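# Move turned shaft from lathe chuck to bench rest

## Task

Take the turned shaft out of the lathe chuck and lay it level in a pocket of the bench rest that is set for this shaft (not every pocket is), with its thick end against the stop, and leave the lathe door shut. Lower it gently and move it slowly while it touches the lathe, because a hard landing or a fast rub ruins it. Release it at the bottom of the pocket, not on a side, or it slides and lands hard.

## Robot and tools

Robot: two arms, left_arm and right_arm, each with a two-finger gripper. Left_arm's fingers can fold. Gripping with the outer quarter of the pads (near the tips) squeezes normally. Nearer the palm, the fingers can wrap and pull the part in, so a slim shaft may be held loosely or not at all. Pushing tips into a surface folds them easily, so contact may go unnoticed and the next grip may fail. Right_arm's fingers are rigid.

Scene frame: origin on the table top midway between the nominal bases, +z up, +x out over the table, +y toward left_arm. Actual bases: left_arm at (-0.054, +0.308, 0) m, right_arm at (+0.014, -0.303, 0) m, each turned slightly about z. The lathe stands toward -x behind the bases; its chuck faces +y and its sliding door runs along the front with a handle sticking out. The door does not stop for an arm. Things falling into the chip pan are lost. Each gripper's fingers point along its own +z and close along its y. end_effector_position is the point between the closed pads; fingertips extend about 33 mm past it (9 mm when fully open).

The row: every arm command is one row of 18 numbers, each in [-1, 1]. First left_arm: dx, dy, dz, rx, ry, rz, then gripper position, force_limit, speed. Then the same nine for right_arm. The six pose numbers are an offset, not a pose. They count from that arm's Hand target as it stood when the action or move began, along that Hand target's own axes. 1.0 equals 0.6 m for dx, dy, dz, or 180 degrees for the rotation vector rx, ry, rz. All rows of one action count from the same start, so sending the same offset again in a new call moves further. Six zeros re-command the arm's current Hand target. Gripper position: +1 fully open (140 mm), about -0.8 where the pads touch, -1 closes until blocked. force_limit sets grip force (about 14 N at -1, 40 N at 0, 58 N at +1 with a slow close). speed sets finger speed (about 30 mm/s at -1 up to 250 at +1); faster closing grips much harder. Both start at +1. To leave a gripper unchanged, resend its last three numbers; 0 is a real command.

execute_actions(actions, cameras): runs actions in order. Each action may have "rows" (1 to 15 rows, one per 1/30 s step), "steps" (1 to 450, default 15, at least the number of rows), a device command such as {"lathe": {"door": "open"|"shut", "chuck": "clamp"|"open"}} or {"lathe": {"stop": true}}, and "until", which ends the action early when lathe fields match, e.g. {"lathe": {"chuck_state": "open"}}; numbers need a comparison like [">", 0]. After its last row an arm keeps heading for that row's target. Nothing smooths rows, so ramp offsets a little per row (0.01 per row is about 0.18 m/s). An empty actions list returns the state and all camera images.

move(target, speed, blend, stop_force, zero, blocking, cameras): straight-line paths to one row or a list of up to 15 rows, all offsets again from the starting Hand targets. speed is in m/s, 0.002 to 1 (default 0.25). blend, in metres, rounds corners of a list. stop_force, 12 to 80 N, ends an arm's path when it feels that much push along its motion; use it only slowly, not when the gripper rotates, and not when backing off a contact. zero=true re-zeroes the force before the move. blocking=false returns early; then call wait or stop before new rows or moves. The move line reports done, off_target, moving, held or fault, plus limits such as paced or held.

wait(seconds 0 to 10): let time pass with the last commands. stop(): brake a running move. zoom_image(camera "cam_left_wrist" or "cam_right_wrist", region [x0, y0, x1, y1] in pixels, at most 504 by 504): closer view of the latest image. finished_scene(scene): ends the current scene for good; give its number.

Results: each gripper's end_effector_position (m) and quat_wxyz in the scene frame (may be off by a few cm), Hand target, Tool commands, joint velocities, flange force along the gripper axes (includes held weight; noisy), wrist depth grids (7x7 cells, mm), and lathe door_state (shut/open/between), chuck_state (open/clamped/closed_empty/between), seat_state (home/open; trust only once clamped). object_status: 0 moving, 1 blocked while opening, 2 blocked while closing (a grip), 3 reached target or pads met. position_measured is in counts: 3 open, 139 about 60 mm, 230 pads met. Cameras: cam_left_wrist and cam_right_wrist, 672x504.

Order of work: open the door, grip the shaft firmly, open the chuck, draw the shaft slowly out along the spindle axis, carry it to a matching pocket with the thick end at the stop, lower it slowly to the pocket bottom, release, withdraw, shut the door.

Avoid: contact torque at a joint limit or 150 N on an arm stops it for 10 s; the arms are stiff, so targets past a firm contact fault. Don't let the arms or grippers press on each other, and don't close a gripper on the other's fingers. Commanded poses are clipped to 70 mm and 16 degrees from the measured pose each step. Holding loads or stretching out heats motors and can brake an arm for a long time. Don't drop parts, slam, or push things off the table.

Each tool is called after ">>>" by a JSON object that holds its "api" and its "payload", one argument or row to a line.

## Session

>>> {"api": "execute_actions", "payload": {
  "actions": []
}}

Scene clock: 0.00 s.
left_arm: end_effector_position=(+0.0761, +0.5099, +0.3749) position_measured=3 object_status=3 end_effector_quat_wxyz=(+0.282, +0.836, -0.387, +0.268) | right_arm: end_effector_position=(+0.8755, -0.0342, +0.2903) position_measured=3 object_status=3 end_effector_quat_wxyz=(+0.325, +0.667, +0.103, +0.663)
Joint positions: left_arm=[1.714 -0.005 0.017 0.147 -2.382 -0.986] | right_arm=[0.505 0.706 -0.097 2.239 -1.14 -0.383]
Joint velocities: within noise
Flange force (N): no reading
Wrist depth (mm): cam_left_wrist=[633 663 732 - 192 180 2945 / - 634 648 247 220 772 2538 / - 564 - 282 267 2074 - / - 524 - 330 336 362 - / 118 144 1255 523 345 149 120 / - 1099 1152 516 480 497 104 / 939 1024 1099 485 500 890 765] | cam_right_wrist=[- 2636 2636 - - - - / 2542 2636 - - - - - / 2135 - - 4357 - - - / 2224 2737 - 3443 - - - / 1736 134 2604 3186 - 142 114 / - 123 2053 2773 3140 - 109 / - 1286 1581 1959 2669 3558 -]
Hand target: left_arm +0.0761, +0.5099, +0.3749; +0.282, +0.836, -0.387, +0.268 | right_arm +0.8755, -0.0342, +0.2903; +0.325, +0.667, +0.103, +0.663
Tool commands: left_gripper/position=+1.0 left_gripper/force_limit=+1.0 left_gripper/speed=+1.0 right_gripper/position=+1.0 right_gripper/force_limit=+1.0 right_gripper/speed=+1.0
lathe: door_state=shut chuck_state=clamped seat_state=home

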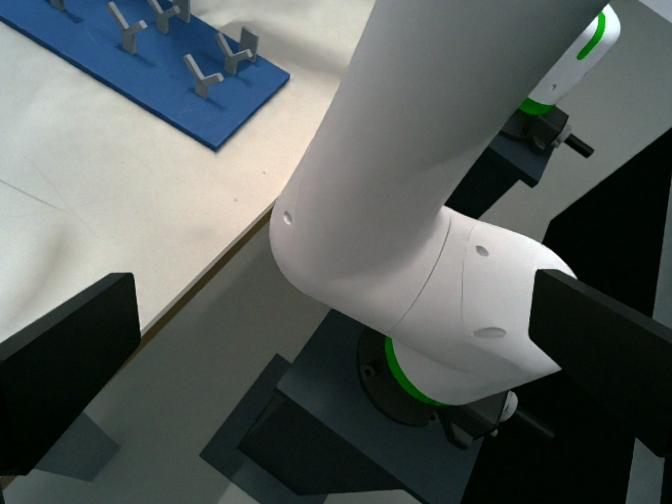

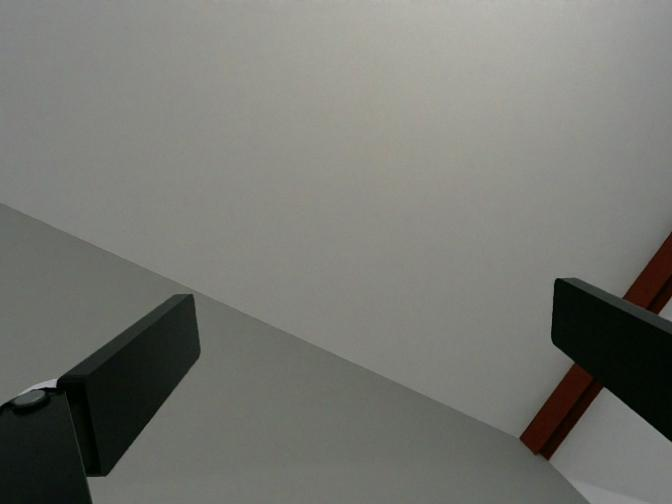

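>>> {"api": "move", "payload": {
  "target": [0.278,-0.1625,0.025,-0.608,0.058,0.313,1,1,1,0,0,0,0,0,0,1,1,1],
  "cameras": ["cam_left_wrist"],
  "speed": 0.35
}}

Scene clock: 51.40 s.
left_arm: end_effector_position=(+0.2168, +0.4750, +0.4335) position_measured=3 object_status=3 end_effector_quat_wxyz=(-0.583, -0.312, +0.738, -0.133) | right_arm: end_effector_position=(+0.8755, -0.0342, +0.2903) position_measured=3 object_status=3 end_effector_quat_wxyz=(+0.325, +0.667, +0.103, +0.663)
Joint positions: left_arm=[0.65 0.542 0.794 -1.04 -3.069 -2.452] | right_arm=[0.505 0.706 -0.097 2.239 -1.14 -0.383]
Flange force (N): left_arm=no reading | right_arm=[-1.9 8.1 -6.4]
Wrist depth (mm): cam_left_wrist=[148 151 151 149 105 78 - / 183 194 243 182 141 102 92 / 272 244 1079 867 883 - 648 / 777 313 471 917 883 689 732 / 118 387 465 478 852 141 109 / - 1455 593 531 - 932 104 / - 1311 582 567 1131 950 -] | cam_right_wrist=[2053 - - - - - - / - 2512 2965 2346 - - - / 2809 - - - - - - / 2346 2135 - - - - - / 1794 134 2773 - - 150 119 / - 122 2201 2965 4270 - 109 / - 1310 1630 1995 2669 3954 -]
Hand target: left_arm +0.2167, +0.4750, +0.4334; -0.583, -0.312, +0.738, -0.133 (not the last commanded pose) | right_arm +0.8755, -0.0342, +0.2903; +0.325, +0.667, +0.103, +0.663
Off the commanded pose: left_arm 0.038 m, 42 deg | right_arm 0.000 m, 0 deg.
lathe: door_state=shut chuck_state=clamped seat_state=home
led back after a hold (left arm): the arm was led back toward your command in small steps, so it may still be short of it.
move: held (left_arm; a check stopped the path); limits=paced,held
pose unreachable (left arm): on one or more control steps of this call, first in action 0 (counted from 0), this arm could not follow its commanded pose, so it was not sent that pose on those steps. It may still have moved: this result reports where it is.
cause: moving toward the commanded pose would bring two parts of the arm too close to each other (joints 5 (wrist pitch) and 6 (wrist roll) lie between them).
Images, in order (width x height): cam_left_wrist 672x504.

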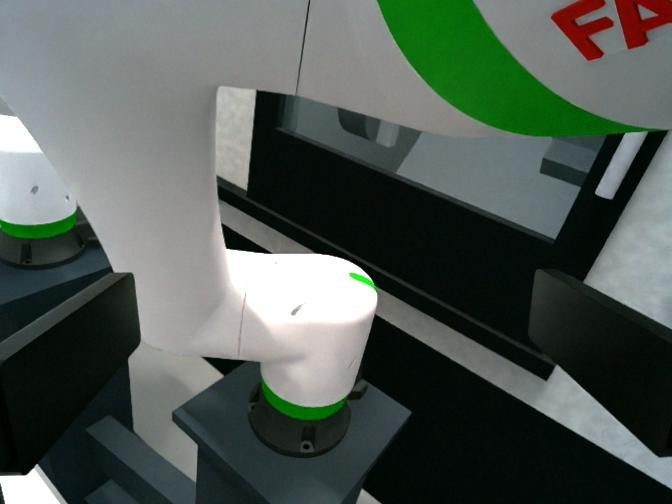

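>>> {"api": "execute_actions", "payload": {
  "actions": [
    {"lathe":{"door":"open"},"steps":300,"until":{"lathe":{"door_state":"open"}}}
  ],
  "cameras": ["cam_left_wrist"]
}}

Scene clock: 115.77 s.
left_arm: end_effector_position=(+0.2167, +0.4750, +0.4334) position_measured=3 object_status=3 end_effector_quat_wxyz=(-0.583, -0.312, +0.738, -0.133) | right_arm: end_effector_position=(+0.8755, -0.0342, +0.2903) position_measured=3 object_status=3 end_effector_quat_wxyz=(+0.325, +0.667, +0.103, +0.663)
Joint positions: left_arm=[0.651 0.542 0.793 -1.035 -3.068 -2.447] | right_arm=[0.505 0.706 -0.097 2.239 -1.14 -0.383]
Flange force (N): left_arm=no reading | right_arm=[-1.8 8.1 -6.8]
Wrist depth (mm): cam_left_wrist=[148 151 151 149 106 77 - / 183 194 265 174 142 102 - / 271 244 1104 - 1348 1199 - / 782 313 474 522 1181 1152 - / 118 389 464 475 - 141 109 / - 1529 568 542 1042 - 104 / - - 559 565 1131 - -] | cam_right_wrist=[2201 - - - - 2925 - / - 2737 3235 - 3745 - - / - - - - - - - / 2271 1977 - - - - - / 1708 135 2737 3558 - 144 114 / - 122 2093 2925 3954 - 109 / - 1278 1605 1959 2572 3954 -]
Hand target: left_arm +0.2167, +0.4750, +0.4334; -0.583, -0.312, +0.738, -0.133 (not the last commanded pose) | right_arm +0.8755, -0.0342, +0.2903; +0.325, +0.667, +0.103, +0.663
Tool commands: left_gripper/position=+1.0 left_gripper/force_limit=+1.0 left_gripper/speed=+1.0 right_gripper/position=+1.0 right_gripper/force_limit=+1.0 right_gripper/speed=+1.0
Off the commanded pose: left_arm 0.038 m, 42 deg | right_arm 0.000 m, 0 deg.
lathe: door_state=open chuck_state=clamped seat_state=home
Images, in order (width x height): cam_left_wrist 672x504.

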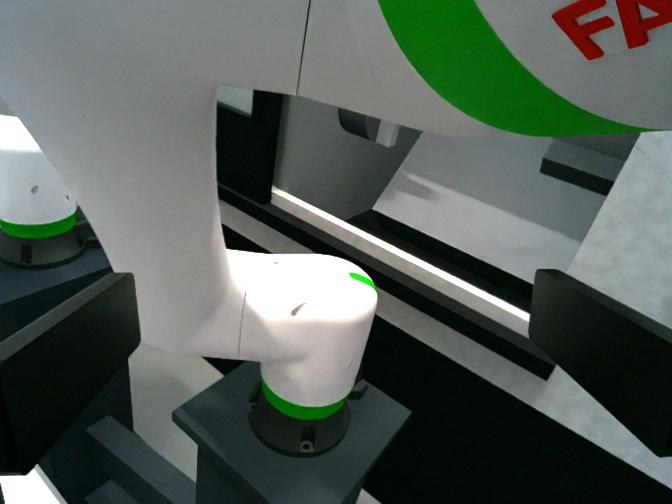

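>>> {"api": "move", "payload": {
  "target": [0.0395,0.5417,0.3507,0.0293,-0.0796,0.0452,1,1,1,0,0,0,0,0,0,1,1,1],
  "cameras": ["cam_left_wrist"],
  "speed": 0.3
}}

Scene clock: 185.47 s.
left_arm: end_effector_position=(-0.1501, +0.5997, +0.4507) position_measured=3 object_status=3 end_effector_quat_wxyz=(-0.461, -0.300, +0.818, -0.168) | right_arm: end_effector_position=(+0.8755, -0.0342, +0.2903) position_measured=3 object_status=3 end_effector_quat_wxyz=(+0.325, +0.667, +0.103, +0.663)
Joint positions: left_arm=[1.362 0.148 0.518 -1.15 -2.492 -3.04] | right_arm=[0.505 0.706 -0.097 2.239 -1.14 -0.383]
Flange force (N): left_arm=[4.4 2.7 0.5] | right_arm=[-2.1 7.5 -6.7]
Wrist depth (mm): cam_left_wrist=[950 780 893 1065 - - - / 1104 914 - 935 - - - / 2385 - - 1065 1109 455 - / 1741 - 877 1075 990 510 - / 118 1446 - 897 - 141 109 / - 536 1340 1115 861 - 104 / 410 499 1158 1205 974 741 -] | cam_right_wrist=[- - - 2636 3050 1995 - / 2454 - - - - - - / - - - - - - - / 2247 2053 - - - - - / 1722 134 2737 - - 151 114 / - 123 2093 2773 4186 - 109 / - 1310 1605 1941 2702 3745 -]
Hand target: left_arm -0.1502, +0.5997, +0.4507; -0.461, -0.300, +0.818, -0.168 | right_arm +0.8755, -0.0342, +0.2903; +0.325, +0.667, +0.103, +0.663
Off the commanded pose: left_arm 0.000 m, 0 deg | right_arm 0.000 m, 0 deg.
lathe: door_state=open chuck_state=clamped seat_state=home
move: done
Images, in order (width x height): cam_left_wrist 672x504.

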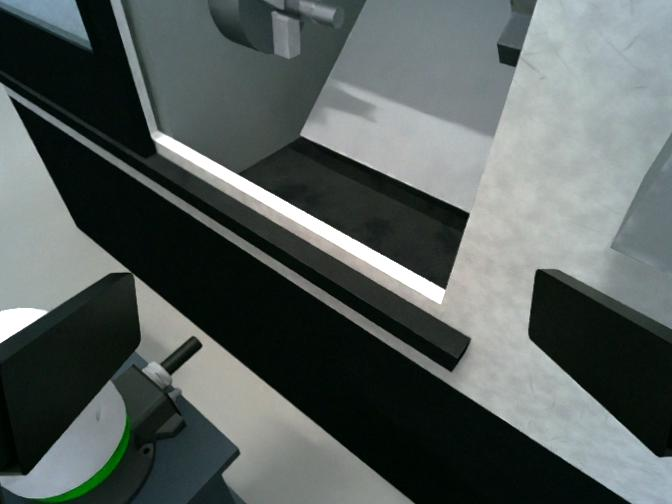

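>>> {"api": "move", "payload": {
  "target": [0,0,0,0,0.125,0,1,1,1,0,0,0,0,0,0,1,1,1],
  "cameras": ["cam_left_wrist"],
  "speed": 0.3
}}

>>> {"api": "zoom_image", "payload": {
  "camera": "cam_left_wrist",
  "region": [150, 50, 486, 302]
}}

Scene clock: 192.57 s.
left_arm: end_effector_position=(-0.1502, +0.5997, +0.4507) position_measured=3 object_status=3 end_effector_quat_wxyz=(+0.612, +0.262, -0.712, +0.223) | right_arm: end_effector_position=(+0.8755, -0.0342, +0.2903) position_measured=3 object_status=3 end_effector_quat_wxyz=(+0.325, +0.667, +0.103, +0.663)
Joint positions: left_arm=[1.231 0.257 0.378 -1.476 -2.576 -3.125] | right_arm=[0.505 0.706 -0.097 2.239 -1.14 -0.383]
Flange force (N): left_arm=[2.1 0.0 3.7] | right_arm=[-1.7 7.5 -6.7]
Wrist depth (mm): cam_left_wrist=[806 765 - - 820 - - / - 831 - - 947 - 374 / 1158 897 982 1046 1205 - 368 / 1289 935 - 1169 1104 - - / 118 145 1141 1152 - 141 109 / - 1104 947 - 655 515 104 / 1420 1371 1046 - 598 504 -] | cam_right_wrist=[- 2426 2885 3007 - - - / - 2572 - - - 3094 - / - 3235 2925 - 3050 3558 - / 2156 3007 3500 2925 - - - / 1750 134 2773 - - 142 114 / - 123 2073 3007 4744 - 109 / - 1318 1593 1977 2737 3812 3954]
Hand target: left_arm -0.1502, +0.5997, +0.4507; +0.612, +0.262, -0.712, +0.223 | right_arm +0.8755, -0.0342, +0.2903; +0.325, +0.667, +0.103, +0.663
Off the commanded pose: left_arm 0.000 m, 0 deg | right_arm 0.000 m, 0 deg.
lathe: door_state=open chuck_state=clamped seat_state=home
move: done
Images, in order (width x height): cam_left_wrist 672x504.

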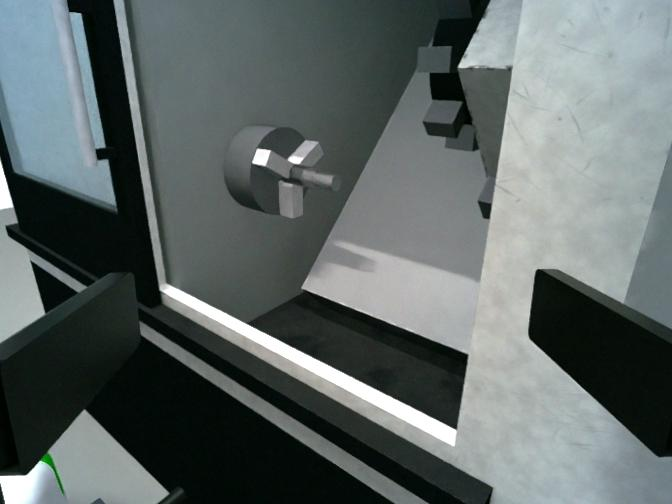

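Scaled by 1.500 from the camera's 672x504 image, which has a finer 960x720 frame.

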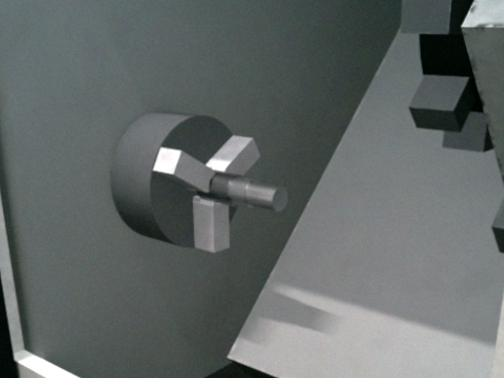

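>>> {"api": "zoom_image", "payload": {
  "camera": "cam_left_wrist",
  "region": [210, 110, 370, 230]
}}

Scaled by 3.150 from the camera's 672x504 image, which has a finer 960x720 frame.

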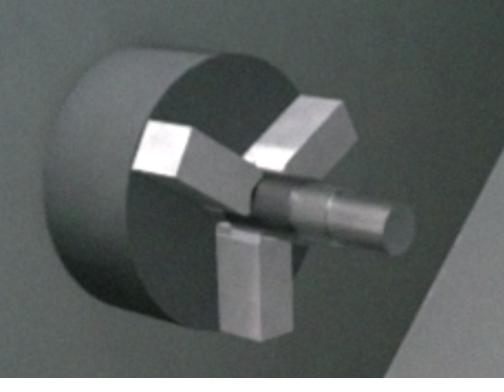

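>>> {"api": "move", "payload": {
  "target": [0.99,-0.059,-0.068,-0.1815,0.359,-0.339,1,1,1,0,0,0,0,0,0,1,1,1],
  "speed": 0.4,
  "cameras": ["cam_left_wrist"]
}}

Scene clock: 257.27 s.
left_arm: end_effector_position=(-0.1645, +0.5395, +1.0439) position_measured=3 object_status=3 end_effector_quat_wxyz=(+0.944, +0.248, -0.108, -0.188) | right_arm: end_effector_position=(+0.8755, -0.0342, +0.2903) position_measured=3 object_status=3 end_effector_quat_wxyz=(+0.325, +0.667, +0.103, +0.663)
Joint positions: left_arm=[1.2 -0.106 0.286 -2.996 -1.708 -3.097] | right_arm=[0.505 0.706 -0.097 2.239 -1.14 -0.383]
Flange force (N): left_arm=[-3.2 -3.2 2.8] | right_arm=[-2.2 8.4 -6.8]
Wrist depth (mm): cam_left_wrist=[- - - 5547 3911 - - / 4587 5301 - - - - - / 4185 - - - 4417 - - / 4677 - - - - - - / 118 144 - - - 141 109 / - 3847 - 5547 - 4868 104 / - - - 2874 5301 4771 -] | cam_right_wrist=[2321 2604 3094 - - - - / 2426 - - 3500 3336 - - / 2669 - 2847 - - - - / 2201 4028 - - - - - / 1809 134 2737 - - 142 114 / - 122 2178 2773 3558 5083 109 / - 1278 1642 1995 2604 3882 -]
Hand target: left_arm -0.1645, +0.5395, +1.0439; +0.944, +0.248, -0.108, -0.188 | right_arm +0.8755, -0.0342, +0.2903; +0.325, +0.667, +0.103, +0.663
Off the commanded pose: left_arm 0.000 m, 0 deg | right_arm 0.000 m, 0 deg.
lathe: door_state=open chuck_state=clamped seat_state=home
move: done; limits=paced
Images, in order (width x height): cam_left_wrist 672x504.

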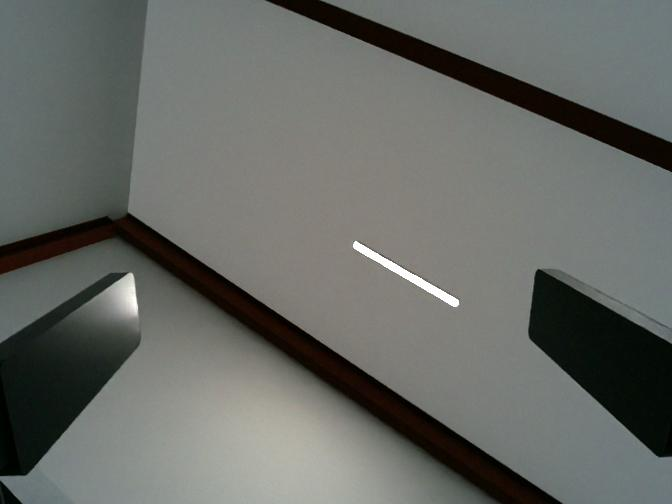

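>>> {"api": "move", "payload": {
  "target": [
    [0,0.488,-0.251,-0.3024,0,0,1,1,1,0,0,0,0,0,0,1,1,1],
    [0,0.568,-0.794,-0.605,0,0,1,1,1,0,0,0,0,0,0,1,1,1],
    [0,0.448,-1.0,-0.732,0,0,1,1,1,0,0,0,0,0,0,1,1,1]
  ],
  "speed": 0.5,
  "blend": [0.06,0.06,0],
  "cameras": ["cam_left_wrist"]
}}

Scene clock: 274.40 s.
left_arm: end_effector_position=(+0.0953, +1.0124, +0.6682) position_measured=3 object_status=3 end_effector_quat_wxyz=(-0.612, +0.761, -0.128, +0.176) | right_arm: end_effector_position=(+0.8755, -0.0342, +0.2903) position_measured=3 object_status=3 end_effector_quat_wxyz=(+0.325, +0.667, +0.103, +0.663)
Joint positions: left_arm=[1.201 -0.097 0.302 -2.938 0.6 -3.219] | right_arm=[0.505 0.706 -0.097 2.239 -1.14 -0.383]
Flange force (N): left_arm=[-7.2 1.8 -4.6] | right_arm=[-2.3 7.2 -6.7]
Wrist depth (mm): cam_left_wrist=[- - 3360 - 3020 2169 1623 / - - 3614 - 3098 2074 1569 / - 3670 2774 - 3020 1908 1580 / 3976 3727 - - 2840 2005 1580 / 118 135 2945 2909 2945 141 124 / - 2434 - 3224 2711 - 104 / - - - - 2742 1955 -] | cam_right_wrist=[2454 2572 2346 2669 2247 - - / - 2454 3094 2669 - - - / 2773 - 2847 - - - - / 2271 2702 - - - - - / 1750 134 3007 - - 143 114 / - 123 2093 2702 3050 - 109 / - 1318 1617 2014 2512 4028 4028]
Hand target: left_arm +0.0952, +1.0124, +0.6682; -0.612, +0.761, -0.128, +0.176 | right_arm +0.8755, -0.0342, +0.2903; +0.325, +0.667, +0.103, +0.663
Off the commanded pose: left_arm 0.000 m, 0 deg | right_arm 0.000 m, 0 deg.
lathe: door_state=open chuck_state=clamped seat_state=home
move: done; limits=paced
Images, in order (width x height): cam_left_wrist 672x504.

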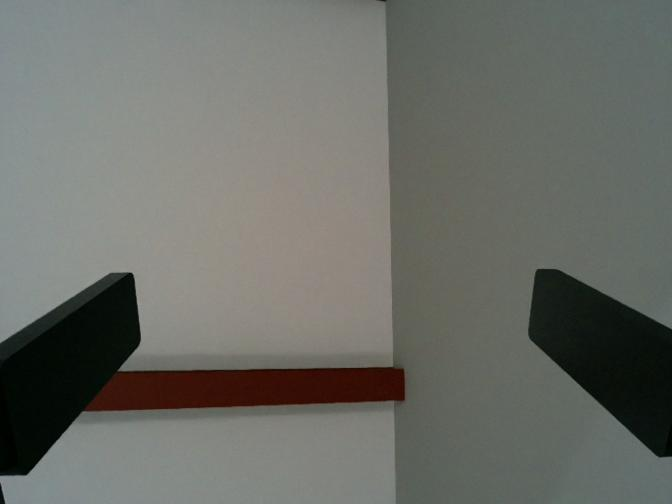

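>>> {"api": "move", "payload": {
  "target": [-0.205,0.648,-0.83,-0.408,-0.110,-0.1456,1,1,1,0,0,0,0,0,0,1,1,1],
  "speed": 0.4
}}

>>> {"api": "move", "payload": {
  "target": [-0.207,0.244,-0.027,0.0294,0.001,-0.2208,1,1,1,0,0,0,0,0,0,1,1,1],
  "speed": 0.3,
  "cameras": ["cam_left_wrist"]
}}

Scene clock: 309.43 s.
left_arm: end_effector_position=(-0.2189, +0.5365, +0.3697) position_measured=3 object_status=3 end_effector_quat_wxyz=(-0.002, +0.996, +0.056, +0.067) | right_arm: end_effector_position=(+0.8755, -0.0342, +0.2903) position_measured=3 object_status=3 end_effector_quat_wxyz=(+0.325, +0.667, +0.103, +0.663)
Joint positions: left_arm=[1.859 -0.307 0.085 -2.999 1.991 -3.301] | right_arm=[0.505 0.706 -0.097 2.239 -1.14 -0.383]
Flange force (N): left_arm=[-1.2 4.6 0.3] | right_arm=[-2.0 7.8 -7.0]
Wrist depth (mm): cam_left_wrist=[1131 1152 1158 1164 1164 363 270 / 1152 1164 1187 1205 - 390 287 / 1187 1199 1230 1217 502 457 520 / 1193 1205 1236 1242 1255 1276 1269 / 118 145 1084 1249 1276 141 125 / - 732 743 721 785 760 104 / 450 - - 536 499 548 -] | cam_right_wrist=[- - 2885 - 3681 - - / 2512 - 3284 - - - - / - - - 4106 - - - / 2271 2053 - 3882 - - 3745 / 1764 134 2965 - - 140 114 / - 122 2053 2669 3284 - 109 / - 1318 1570 2014 2482 3443 -]
Hand target: left_arm -0.2189, +0.5365, +0.3696; -0.002, +0.996, +0.056, +0.067 | right_arm +0.8755, -0.0342, +0.2903; +0.325, +0.667, +0.103, +0.663
Off the commanded pose: left_arm 0.000 m, 0 deg | right_arm 0.000 m, 0 deg.
lathe: door_state=open chuck_state=clamped seat_state=home
move: done; limits=paced

Scene clock: 311.23 s.
left_arm: end_effector_position=(-0.3269, +0.3770, +0.3696) position_measured=3 object_status=3 end_effector_quat_wxyz=(-0.024, +0.917, +0.394, +0.062) | right_arm: end_effector_position=(+0.8755, -0.0342, +0.2903) position_measured=3 object_status=3 end_effector_quat_wxyz=(+0.325, +0.667, +0.103, +0.663)
Joint positions: left_arm=[2.557 -0.306 0.085 -2.999 1.991 -3.299] | right_arm=[0.505 0.706 -0.097 2.239 -1.14 -0.383]
Flange force (N): left_arm=[-1.8 2.5 -0.8] | right_arm=[-1.7 8.3 -7.0]
Wrist depth (mm): cam_left_wrist=[1158 1169 1164 1181 1193 405 270 / 798 1152 1187 1187 499 389 288 / - 907 1217 1147 485 452 1269 / - - 1355 1255 1249 511 1276 / 118 144 495 1296 1276 141 120 / - 646 473 546 1296 1325 104 / 654 657 664 - - 1340 -] | cam_right_wrist=[2737 - 2512 - - - - / - - 2809 - - - - / 3140 - - 2925 - - - / 2271 3284 - - - - - / 1750 134 2572 - - 145 114 / - 122 2156 2809 4357 - 109 / - 1286 1581 1959 2604 3618 4106]
Hand target: left_arm -0.3269, +0.3770, +0.3696; -0.024, +0.917, +0.394, +0.062 | right_arm +0.8755, -0.0342, +0.2903; +0.325, +0.667, +0.103, +0.663
Off the commanded pose: left_arm 0.000 m, 0 deg | right_arm 0.000 m, 0 deg.
lathe: door_state=open chuck_state=clamped seat_state=home
move: done
Images, in order (width x height): cam_left_wrist 672x504.

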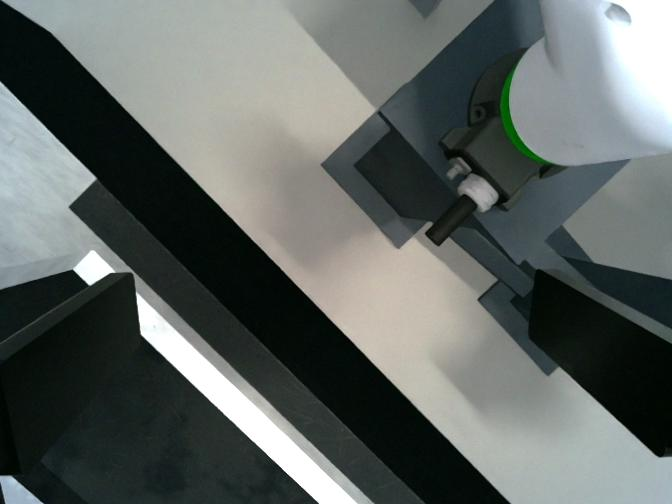

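>>> {"api": "move", "payload": {
  "target": [-0.42,-0.03,-0.1405,0.1757,-0.1018,-0.2256,1,1,1,0,0,0,0,0,0,1,1,1],
  "speed": 0.25,
  "cameras": ["cam_left_wrist"]
}}

>>> {"api": "zoom_image", "payload": {
  "camera": "cam_left_wrist",
  "region": [100, 200, 436, 452]
}}

Scene clock: 411.67 s.
left_arm: end_effector_position=(-0.5196, +0.2001, +0.4194) position_measured=3 object_status=3 end_effector_quat_wxyz=(-0.183, +0.683, +0.683, -0.182) | right_arm: end_effector_position=(+0.8755, -0.0342, +0.2903) position_measured=3 object_status=3 end_effector_quat_wxyz=(+0.325, +0.667, +0.103, +0.663)
Joint positions: left_arm=[3.026 -0.305 0.046 -3.178 1.401 -3.069] | right_arm=[0.505 0.706 -0.097 2.239 -1.14 -0.383]
Flange force (N): left_arm=[-5.6 3.2 -1.8] | right_arm=[-1.6 8.1 -6.9]
Wrist depth (mm): cam_left_wrist=[- 559 601 676 607 408 986 / 547 567 615 714 638 443 1028 / 561 601 643 708 664 459 1037 / 571 621 - 748 683 479 1104 / 118 144 693 790 519 141 124 / - 398 491 732 765 546 104 / 401 386 431 - - 1262 -] | cam_right_wrist=[- - - - - 3389 - / - 2426 2399 3681 - - - / - 3443 - - - - - / 2224 2604 - - - - - / 1750 134 2847 3336 - 143 114 / - 122 2135 2702 4852 - 109 / - 1294 1581 1995 2702 4028 -]
Hand target: left_arm -0.5197, +0.2001, +0.4194; -0.183, +0.683, +0.683, -0.182 | right_arm +0.8755, -0.0342, +0.2903; +0.325, +0.667, +0.103, +0.663
Off the commanded pose: left_arm 0.000 m, 0 deg | right_arm 0.000 m, 0 deg.
lathe: door_state=open chuck_state=clamped seat_state=home
move: done
Images, in order (width x height): cam_left_wrist 672x504.

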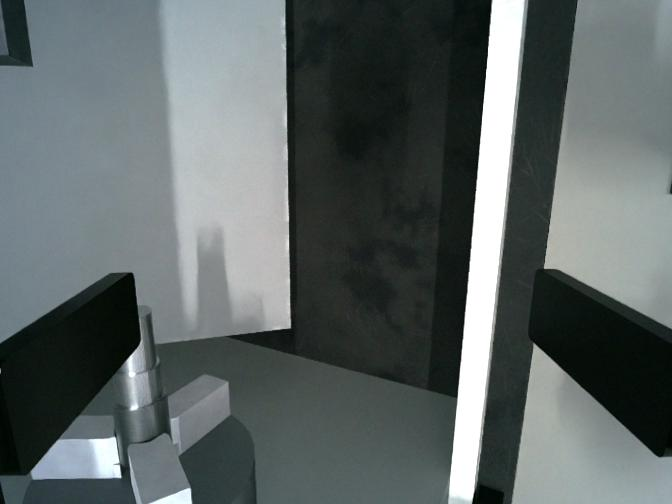

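Scaled by 1.500 from the camera's 672x504 image, which has a finer 960x720 frame.

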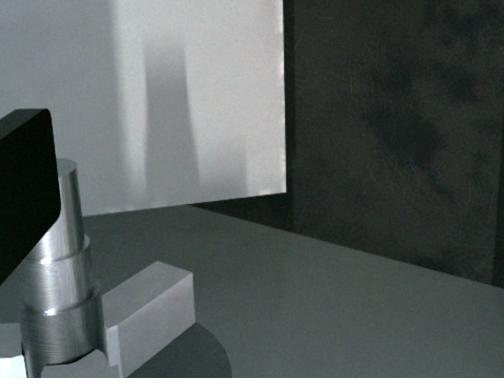

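>>> {"api": "move", "payload": {
  "target": [-0.067,-0.19,0.071,0,0,0,1,1,1,0,0,0,0,0,0,1,1,1],
  "speed": 0.08,
  "stop_force": 20,
  "cameras": ["cam_left_wrist"]
}}

>>> {"api": "zoom_image", "payload": {
  "camera": "cam_left_wrist",
  "region": [180, 200, 516, 452]
}}

Scene clock: 504.33 s.
left_arm: end_effector_position=(-0.6397, +0.1598, +0.4393) position_measured=3 object_status=3 end_effector_quat_wxyz=(-0.183, +0.683, +0.683, -0.182) | right_arm: end_effector_position=(+0.8755, -0.0342, +0.2903) position_measured=3 object_status=3 end_effector_quat_wxyz=(+0.325, +0.667, +0.103, +0.663)
Joint positions: left_arm=[3.147 0.031 0.403 -3.117 1.421 -3.184] | right_arm=[0.505 0.706 -0.097 2.239 -1.14 -0.383]
Flange force (N): left_arm=[-2.4 5.6 -1.6] | right_arm=[-2.2 7.8 -6.8]
Wrist depth (mm): cam_left_wrist=[475 - - 545 638 579 448 / 478 520 567 590 657 598 422 / 508 535 588 613 - 616 429 / 521 - 601 633 748 640 444 / 118 145 333 640 718 149 125 / - 359 346 424 - - 104 / 528 352 338 354 - - 496] | cam_right_wrist=[2156 2604 - - - - - / - 2669 - - - - - / - - - - - - - / 2426 3681 - - - - - / 1764 135 2925 - - 142 114 / - 123 2178 2773 3500 - 109 / - 1302 1593 1995 2702 3443 -]
Hand target: left_arm -0.6397, +0.1598, +0.4393; -0.183, +0.683, +0.683, -0.182 | right_arm +0.8755, -0.0342, +0.2903; +0.325, +0.667, +0.103, +0.663
Off the commanded pose: left_arm 0.000 m, 0 deg | right_arm 0.000 m, 0 deg.
lathe: door_state=open chuck_state=clamped seat_state=home
move: done
Images, in order (width x height): cam_left_wrist 672x504.

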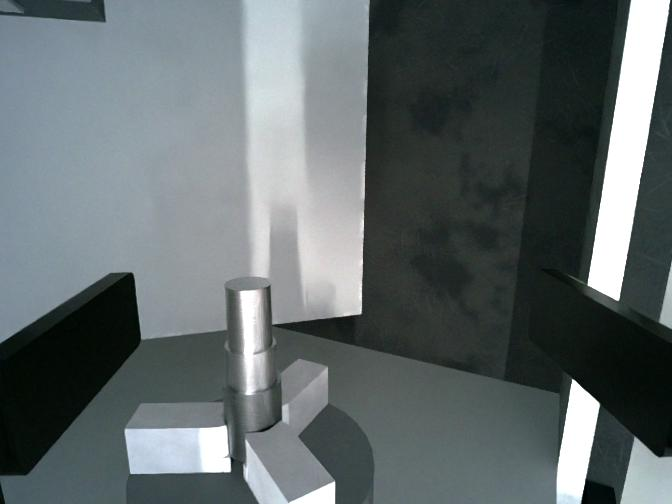

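Scaled by 1.500 from the camera's 672x504 image, which has a finer 960x720 frame.

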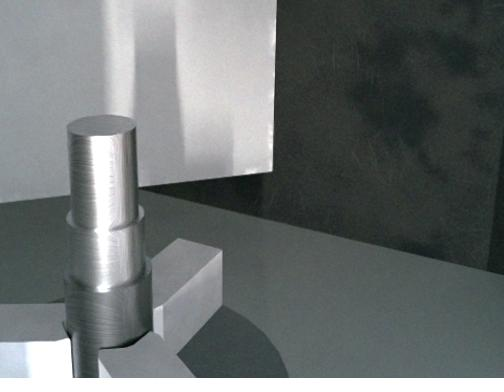

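>>> {"api": "move", "payload": {
  "target": [-0.133,-0.11,0.117,0,0,0,1,1,1,0,0,0,0,0,0,1,1,1],
  "speed": 0.08,
  "stop_force": 20,
  "cameras": ["cam_left_wrist"]
}}

>>> {"api": "zoom_image", "payload": {
  "camera": "cam_left_wrist",
  "region": [180, 200, 516, 452]
}}

Scene clock: 572.60 s.
left_arm: end_effector_position=(-0.7319, +0.0801, +0.4112) position_measured=3 object_status=3 end_effector_quat_wxyz=(-0.183, +0.683, +0.683, -0.182) | right_arm: end_effector_position=(+0.8755, -0.0342, +0.2903) position_measured=3 object_status=3 end_effector_quat_wxyz=(+0.325, +0.667, +0.103, +0.663)
Joint positions: left_arm=[3.292 0.323 0.699 -3.044 1.434 -3.32] | right_arm=[0.505 0.706 -0.097 2.239 -1.14 -0.383]
Flange force (N): left_arm=[-0.7 5.3 -2.2] | right_arm=[-1.8 7.8 -6.8]
Wrist depth (mm): cam_left_wrist=[406 431 447 492 583 557 512 / 427 445 464 520 621 575 527 / 436 461 483 254 628 598 543 / 453 465 512 253 664 621 559 / 118 135 589 259 680 150 125 / - - 271 264 317 - 104 / - - 259 249 210 - 384] | cam_right_wrist=[2321 - - 2636 - 3186 - / 2604 - - - - 3745 - / - - - - - - - / 2321 2965 3007 - - - - / 1750 135 2809 2737 - 143 114 / - 122 2093 2669 3389 - 109 / - 1294 1642 2053 2636 3618 -]
Hand target: left_arm -0.7319, +0.0801, +0.4112; -0.183, +0.683, +0.683, -0.182 | right_arm +0.8755, -0.0342, +0.2903; +0.325, +0.667, +0.103, +0.663
Off the commanded pose: left_arm 0.000 m, 0 deg | right_arm 0.000 m, 0 deg.
lathe: door_state=open chuck_state=clamped seat_state=home
move: done
Images, in order (width x height): cam_left_wrist 672x504.

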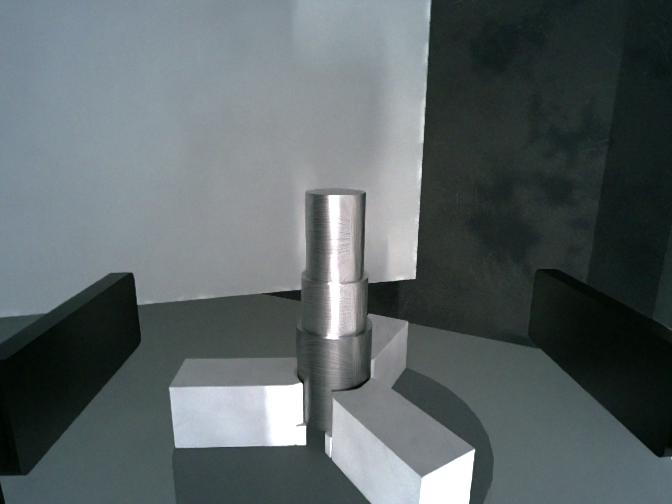

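Scaled by 1.500 from the camera's 672x504 image, which has a finer 960x720 frame.

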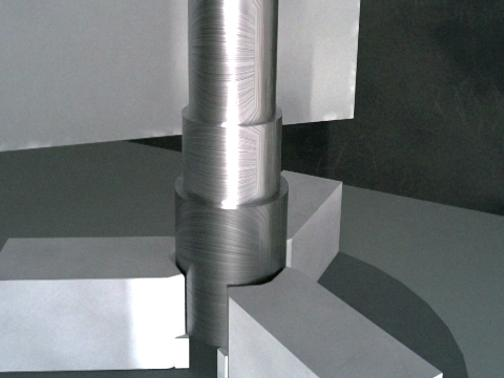

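>>> {"api": "move", "payload": {
  "target": [-0.108,0,0.117,0,0,0,1,1,1,0,0,0,0,0,0,1,1,1],
  "speed": 0.06,
  "stop_force": 20,
  "cameras": ["cam_left_wrist"]
}}

>>> {"api": "zoom_image", "payload": {
  "camera": "cam_left_wrist",
  "region": [168, 126, 504, 378]
}}

Scene clock: 619.70 s.
left_arm: end_effector_position=(-0.7669, +0.0154, +0.3503) position_measured=3 object_status=3 end_effector_quat_wxyz=(-0.183, +0.683, +0.683, -0.182) | right_arm: end_effector_position=(+0.8755, -0.0342, +0.2903) position_measured=3 object_status=3 end_effector_quat_wxyz=(+0.325, +0.667, +0.103, +0.663)
Joint positions: left_arm=[3.39 0.453 0.745 -2.994 1.361 -3.424] | right_arm=[0.505 0.706 -0.097 2.239 -1.14 -0.383]
Flange force (N): left_arm=[0.4 6.7 -2.9] | right_arm=[-1.9 7.8 -6.6]
Wrist depth (mm): cam_left_wrist=[352 372 390 404 452 500 464 / 366 380 408 165 467 521 480 / 379 397 422 171 491 535 496 / 388 414 432 174 589 553 508 / 118 183 187 179 257 141 125 / - 189 191 184 144 137 104 / - 171 171 165 134 123 -] | cam_right_wrist=[- - - - - - - / - - - 3284 - - - / 2372 - - - - - - / 2271 2669 3140 4106 - - - / 1736 134 2885 - - 151 114 / - 123 2053 2809 3558 - 109 / - 1271 1617 2053 2572 3558 -]
Hand target: left_arm -0.7669, +0.0154, +0.3503; -0.183, +0.683, +0.683, -0.182 | right_arm +0.8755, -0.0342, +0.2903; +0.325, +0.667, +0.103, +0.663
Off the commanded pose: left_arm 0.000 m, 0 deg | right_arm 0.000 m, 0 deg.
lathe: door_state=open chuck_state=clamped seat_state=home
move: done
Images, in order (width x height): cam_left_wrist 672x504.

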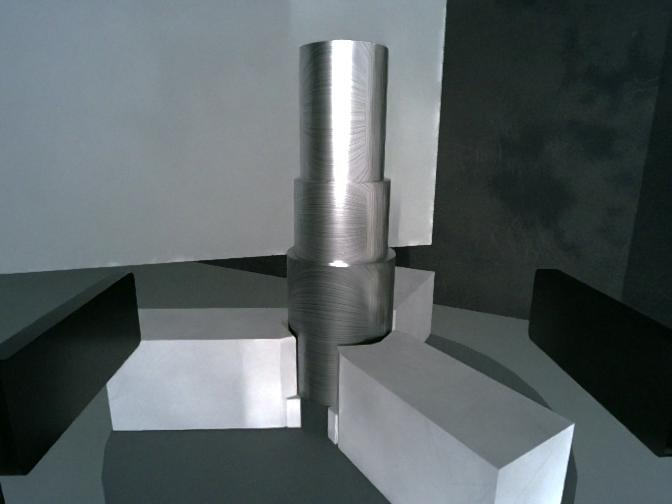

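Scaled by 1.500 from the camera's 672x504 image, which has a finer 960x720 frame.

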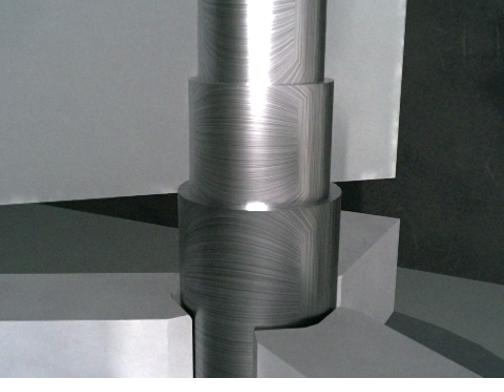

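>>> {"api": "move", "payload": {
  "target": [0.0343,0.005,0.035,0,0,0,1,1,1,0,0,0,0,0,0,1,1,1],
  "speed": 0.04,
  "stop_force": 15
}}

>>> {"api": "execute_actions", "payload": {
  "actions": [
    {"rows":[[0,0,0,0,0,0,-0.1,1,-0.5,0,0,0,0,0,0,1,1,1]],"steps":60}
  ],
  "cameras": ["cam_left_wrist"]
}}

>>> {"api": "zoom_image", "payload": {
  "camera": "cam_left_wrist",
  "region": [168, 176, 504, 428]
}}

Scene clock: 675.70 s.
left_arm: end_effector_position=(-0.7748, +0.0360, +0.3306) position_measured=3 object_status=3 end_effector_quat_wxyz=(-0.183, +0.683, +0.683, -0.182) | right_arm: end_effector_position=(+0.8755, -0.0342, +0.2903) position_measured=3 object_status=3 end_effector_quat_wxyz=(+0.325, +0.667, +0.103, +0.663)
Joint positions: left_arm=[3.353 0.432 0.663 -3.011 1.296 -3.395] | right_arm=[0.505 0.706 -0.097 2.239 -1.14 -0.383]
Flange force (N): left_arm=[-0.3 5.7 -3.0] | right_arm=[-2.1 7.2 -6.2]
Wrist depth (mm): cam_left_wrist=[337 354 376 400 427 492 451 / 349 369 391 149 451 508 465 / 360 383 402 152 468 514 475 / 372 387 418 156 572 535 495 / 118 134 - 159 529 141 109 / - 177 174 163 244 - 104 / 307 173 175 156 140 211 327] | cam_right_wrist=[- 2702 2636 - - - - / 2542 - - - - 2965 5770 / - - 2604 - - - - / 2346 2372 - 2925 - 4641 3882 / 1750 135 2572 - - 143 114 / - 123 2093 2702 3284 - 109 / - 1294 1547 2135 2773 3284 -]
Hand target: left_arm -0.7748, +0.0360, +0.3306; -0.183, +0.683, +0.683, -0.182 | right_arm +0.8755, -0.0342, +0.2903; +0.325, +0.667, +0.103, +0.663
Off the commanded pose: left_arm 0.000 m, 0 deg | right_arm 0.000 m, 0 deg.
lathe: door_state=open chuck_state=clamped seat_state=home
move: done

Scene clock: 677.90 s.
left_arm: end_effector_position=(-0.7748, +0.0360, +0.3306) position_measured=141 object_status=3 end_effector_quat_wxyz=(-0.183, +0.683, +0.683, -0.182) | right_arm: end_effector_position=(+0.8755, -0.0342, +0.2903) position_measured=3 object_status=3 end_effector_quat_wxyz=(+0.325, +0.667, +0.103, +0.663)
Joint positions: left_arm=[3.353 0.432 0.663 -3.011 1.296 -3.395] | right_arm=[0.505 0.706 -0.097 2.239 -1.14 -0.383]
Flange force (N): left_arm=[0.1 6.6 -3.6] | right_arm=[-2.1 7.2 -6.9]
Wrist depth (mm): cam_left_wrist=[338 356 378 402 430 490 451 / 349 367 - 148 450 506 454 / 371 383 404 152 545 528 475 / 387 394 - 156 490 538 494 / - 100 121 159 139 118 500 / - 88 169 163 170 82 81 / - - 177 156 140 - -] | cam_right_wrist=[2321 2604 - - 2135 - - / - - - - 4852 - - / - - - - - - - / 2346 3050 - - 3812 - - / 1809 134 3186 - - 143 114 / - 123 2093 2847 3618 - 110 / - 1334 1593 2014 2636 3681 -]
Hand target: left_arm -0.7748, +0.0360, +0.3306; -0.183, +0.683, +0.683, -0.182 | right_arm +0.8755, -0.0342, +0.2903; +0.325, +0.667, +0.103, +0.663
Off the commanded pose: left_arm 0.000 m, 0 deg | right_arm 0.000 m, 0 deg.
lathe: door_state=open chuck_state=clamped seat_state=home
Images, in order (width x height): cam_left_wrist 672x504.

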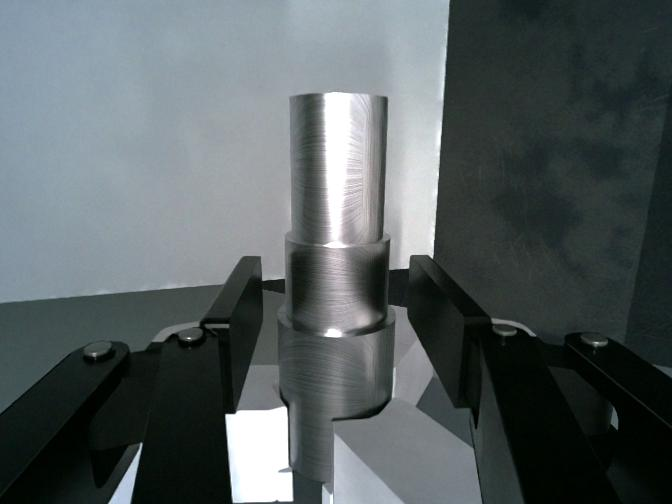

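Scaled by 1.500 from the camera's 672x504 image, which has a finer 960x720 frame.

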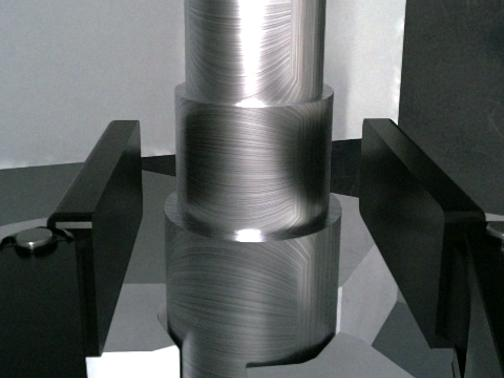

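>>> {"api": "move", "payload": {
  "target": [0.010,0.001,0.0117,0,0,0,-0.1,1,-0.5,0,0,0,0,0,0,1,1,1],
  "speed": 0.03,
  "stop_force": 15,
  "cameras": ["cam_left_wrist"]
}}

>>> {"api": "zoom_image", "payload": {
  "camera": "cam_left_wrist",
  "region": [168, 176, 504, 428]
}}

Scene clock: 702.67 s.
left_arm: end_effector_position=(-0.7778, +0.0420, +0.3242) position_measured=141 object_status=3 end_effector_quat_wxyz=(-0.183, +0.683, +0.683, -0.182) | right_arm: end_effector_position=(+0.8755, -0.0342, +0.2903) position_measured=3 object_status=3 end_effector_quat_wxyz=(+0.325, +0.667, +0.103, +0.663)
Joint positions: left_arm=[3.342 0.428 0.642 -3.016 1.277 -3.387] | right_arm=[0.505 0.706 -0.097 2.239 -1.14 -0.383]
Flange force (N): left_arm=[-0.1 6.0 -3.3] | right_arm=[-2.0 7.0 -6.8]
Wrist depth (mm): cam_left_wrist=[332 351 372 396 424 485 444 / 345 362 383 399 442 503 459 / 356 374 396 145 460 519 473 / 368 387 408 150 470 532 491 / - - 121 154 139 532 494 / - 88 165 156 171 82 81 / - - 168 158 148 - -] | cam_right_wrist=[2114 - - - - - 3389 / - - - 2773 - - - / 2773 - - - - - - / 2271 3050 - - - - - / 1750 134 2965 - - 142 119 / - 123 2114 2773 3500 - 110 / - 1286 1630 1977 2636 3745 -]
Hand target: left_arm -0.7778, +0.0420, +0.3242; -0.183, +0.683, +0.683, -0.182 | right_arm +0.8755, -0.0342, +0.2903; +0.325, +0.667, +0.103, +0.663
Off the commanded pose: left_arm 0.000 m, 0 deg | right_arm 0.000 m, 0 deg.
lathe: door_state=open chuck_state=clamped seat_state=home
move: done
Images, in order (width x height): cam_left_wrist 672x504.

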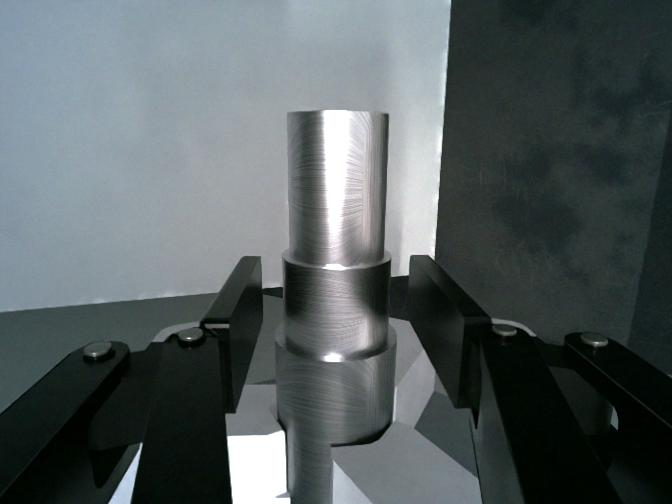

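Scaled by 1.500 from the camera's 672x504 image, which has a finer 960x720 frame.

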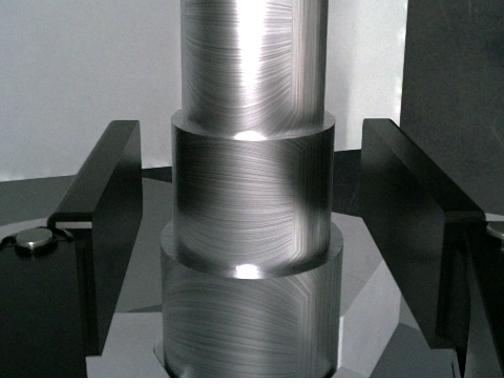

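>>> {"api": "execute_actions", "payload": {
  "actions": [
    {"rows":[[0,0,0,0,0,0,-1,1,0.2,0,0,0,0,0,0,1,1,1]],"steps":60}
  ],
  "cameras": ["cam_left_wrist"]
}}

>>> {"api": "zoom_image", "payload": {
  "camera": "cam_left_wrist",
  "region": [168, 176, 504, 428]
}}

Scene clock: 715.03 s.
left_arm: end_effector_position=(-0.7778, +0.0420, +0.3242) position_measured=172 object_status=2 end_effector_quat_wxyz=(-0.183, +0.683, +0.683, -0.182) | right_arm: end_effector_position=(+0.8755, -0.0342, +0.2903) position_measured=3 object_status=3 end_effector_quat_wxyz=(+0.325, +0.667, +0.103, +0.663)
Joint positions: left_arm=[3.342 0.428 0.642 -3.016 1.277 -3.387] | right_arm=[0.505 0.706 -0.097 2.239 -1.14 -0.383]
Flange force (N): left_arm=[2.5 9.4 -15.0] | right_arm=[-2.1 7.6 -6.6]
Wrist depth (mm): cam_left_wrist=[336 350 371 398 421 482 448 / 343 363 385 400 519 500 461 / 353 - 396 145 535 528 483 / 369 374 406 150 484 536 472 / 609 569 113 154 120 531 502 / - 87 87 157 121 87 77 / - 73 - 159 - - 67] | cam_right_wrist=[- - 2426 - 3812 - - / - - - - 2542 - - / - - - - - - - / 2296 2604 2925 - - - - / 1750 134 2636 - - 142 119 / - 123 2033 2702 5618 - 109 / - 1318 1593 2033 2604 3389 -]
Hand target: left_arm -0.7778, +0.0420, +0.3242; -0.183, +0.683, +0.683, -0.182 | right_arm +0.8755, -0.0342, +0.2903; +0.325, +0.667, +0.103, +0.663
Off the commanded pose: left_arm 0.000 m, 0 deg | right_arm 0.000 m, 0 deg.
lathe: door_state=open chuck_state=clamped seat_state=home
Images, in order (width x height): cam_left_wrist 672x504.

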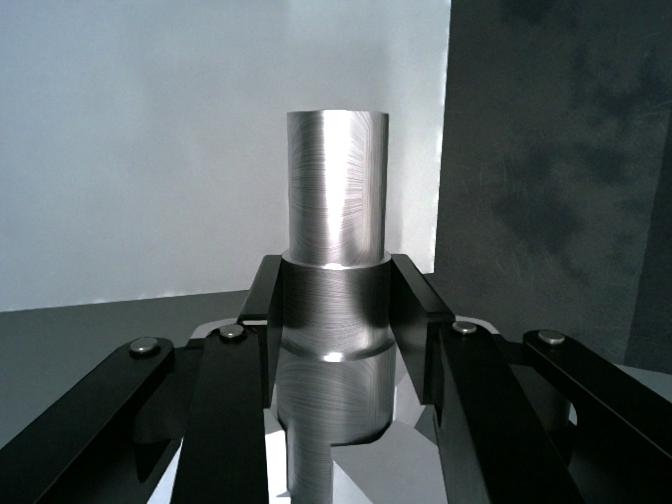

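Scaled by 1.500 from the camera's 672x504 image, which has a finer 960x720 frame.

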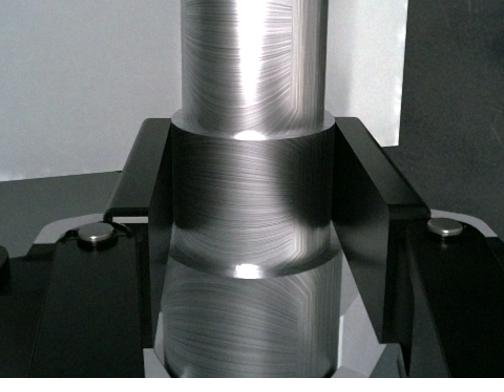

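>>> {"api": "execute_actions", "payload": {
  "actions": [
    {"lathe":{"chuck":"open"},"steps":150,"until":{"lathe":{"chuck_state":"open"}}}
  ],
  "cameras": ["cam_left_wrist"]
}}

>>> {"api": "zoom_image", "payload": {
  "camera": "cam_left_wrist",
  "region": [168, 252, 504, 504]
}}

Scene clock: 722.83 s.
left_arm: end_effector_position=(-0.7778, +0.0420, +0.3242) position_measured=172 object_status=2 end_effector_quat_wxyz=(-0.183, +0.683, +0.683, -0.182) | right_arm: end_effector_position=(+0.8755, -0.0342, +0.2903) position_measured=3 object_status=3 end_effector_quat_wxyz=(+0.325, +0.667, +0.103, +0.663)
Joint positions: left_arm=[3.342 0.428 0.642 -3.016 1.277 -3.387] | right_arm=[0.505 0.706 -0.097 2.239 -1.14 -0.383]
Flange force (N): left_arm=[0.4 9.9 1.5] | right_arm=[-2.2 7.6 -7.1]
Wrist depth (mm): cam_left_wrist=[333 348 366 396 421 483 443 / 344 365 374 400 438 500 455 / 357 374 404 145 537 516 471 / 368 388 408 150 561 535 485 / - 380 123 154 120 529 513 / - 87 87 157 120 87 77 / - 73 - 159 - - 67] | cam_right_wrist=[2135 2296 - - - - - / 2572 2773 - - - 3389 - / - - - - - - - / 2321 3007 - 3235 - - - / 1764 134 2965 - - 139 119 / - 123 2073 2809 3050 - 109 / - 1386 1558 1977 2636 3882 4270]
Hand target: left_arm -0.7778, +0.0420, +0.3242; -0.183, +0.683, +0.683, -0.182 | right_arm +0.8755, -0.0342, +0.2903; +0.325, +0.667, +0.103, +0.663
Tool commands: left_gripper/position=-1.0 left_gripper/force_limit=+1.0 left_gripper/speed=+0.2 right_gripper/position=+1.0 right_gripper/force_limit=+1.0 right_gripper/speed=+1.0
Off the commanded pose: left_arm 0.000 m, 0 deg | right_arm 0.000 m, 0 deg.
lathe: door_state=open chuck_state=open seat_state=home
Images, in order (width x height): cam_left_wrist 672x504.

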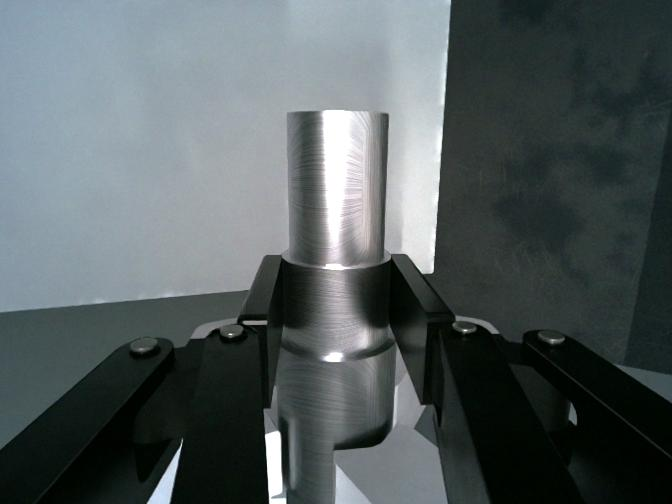

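Scaled by 1.500 from the camera's 672x504 image, which has a finer 960x720 frame.

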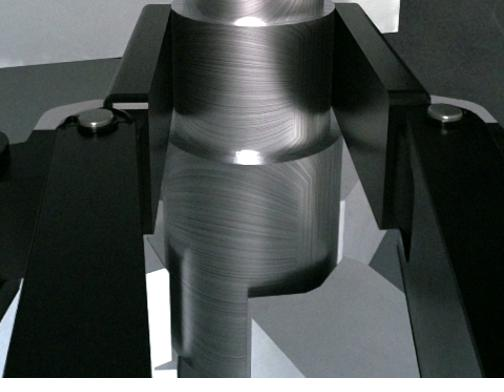

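>>> {"api": "move", "payload": {
  "target": [0.0667,0.0007,0,0,0,0,-1,1,0.2,0,0,0,0,0,0,1,1,1],
  "speed": 0.02,
  "stop_force": 30,
  "cameras": ["cam_left_wrist"]
}}

Scene clock: 740.07 s.
left_arm: end_effector_position=(-0.7774, +0.0820, +0.3241) position_measured=172 object_status=2 end_effector_quat_wxyz=(-0.183, +0.683, +0.683, -0.182) | right_arm: end_effector_position=(+0.8755, -0.0342, +0.2903) position_measured=3 object_status=3 end_effector_quat_wxyz=(+0.325, +0.667, +0.103, +0.663)
Joint positions: left_arm=[3.274 0.379 0.564 -3.049 1.241 -3.321] | right_arm=[0.505 0.706 -0.097 2.239 -1.14 -0.383]
Flange force (N): left_arm=[-0.7 9.2 1.9] | right_arm=[-2.2 7.6 -6.8]
Wrist depth (mm): cam_left_wrist=[- 349 371 394 421 486 448 / 343 356 385 400 443 491 460 / 357 372 396 145 536 513 470 / 359 379 408 150 490 532 488 / - 398 123 154 120 531 499 / - 87 87 157 121 87 77 / - 73 - 165 - - 67] | cam_right_wrist=[- - - - - - 3094 / - - - 2737 - - - / 2372 - 2885 - - - - / 2346 2426 - - - - - / 1750 134 2847 - - 149 114 / - 122 2135 2809 3558 4448 109 / - 1326 1581 1959 2636 4186 -]
Hand target: left_arm -0.7774, +0.0820, +0.3241; -0.183, +0.683, +0.683, -0.182 | right_arm +0.8755, -0.0342, +0.2903; +0.325, +0.667, +0.103, +0.663
Off the commanded pose: left_arm 0.000 m, 0 deg | right_arm 0.000 m, 0 deg.
lathe: door_state=open chuck_state=open seat_state=open
move: done
Images, in order (width x height): cam_left_wrist 672x504.

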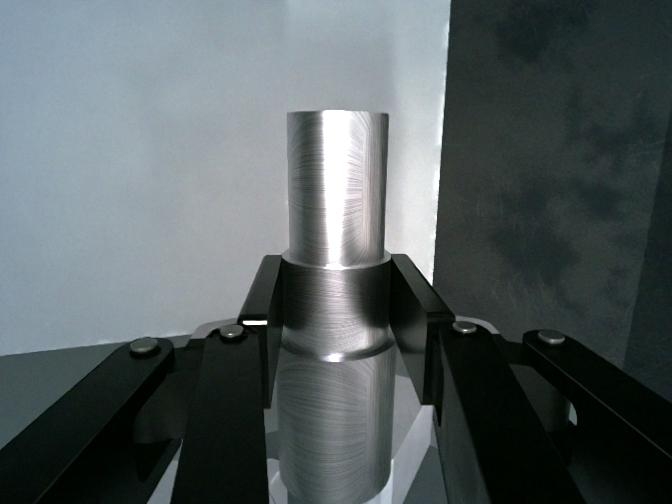

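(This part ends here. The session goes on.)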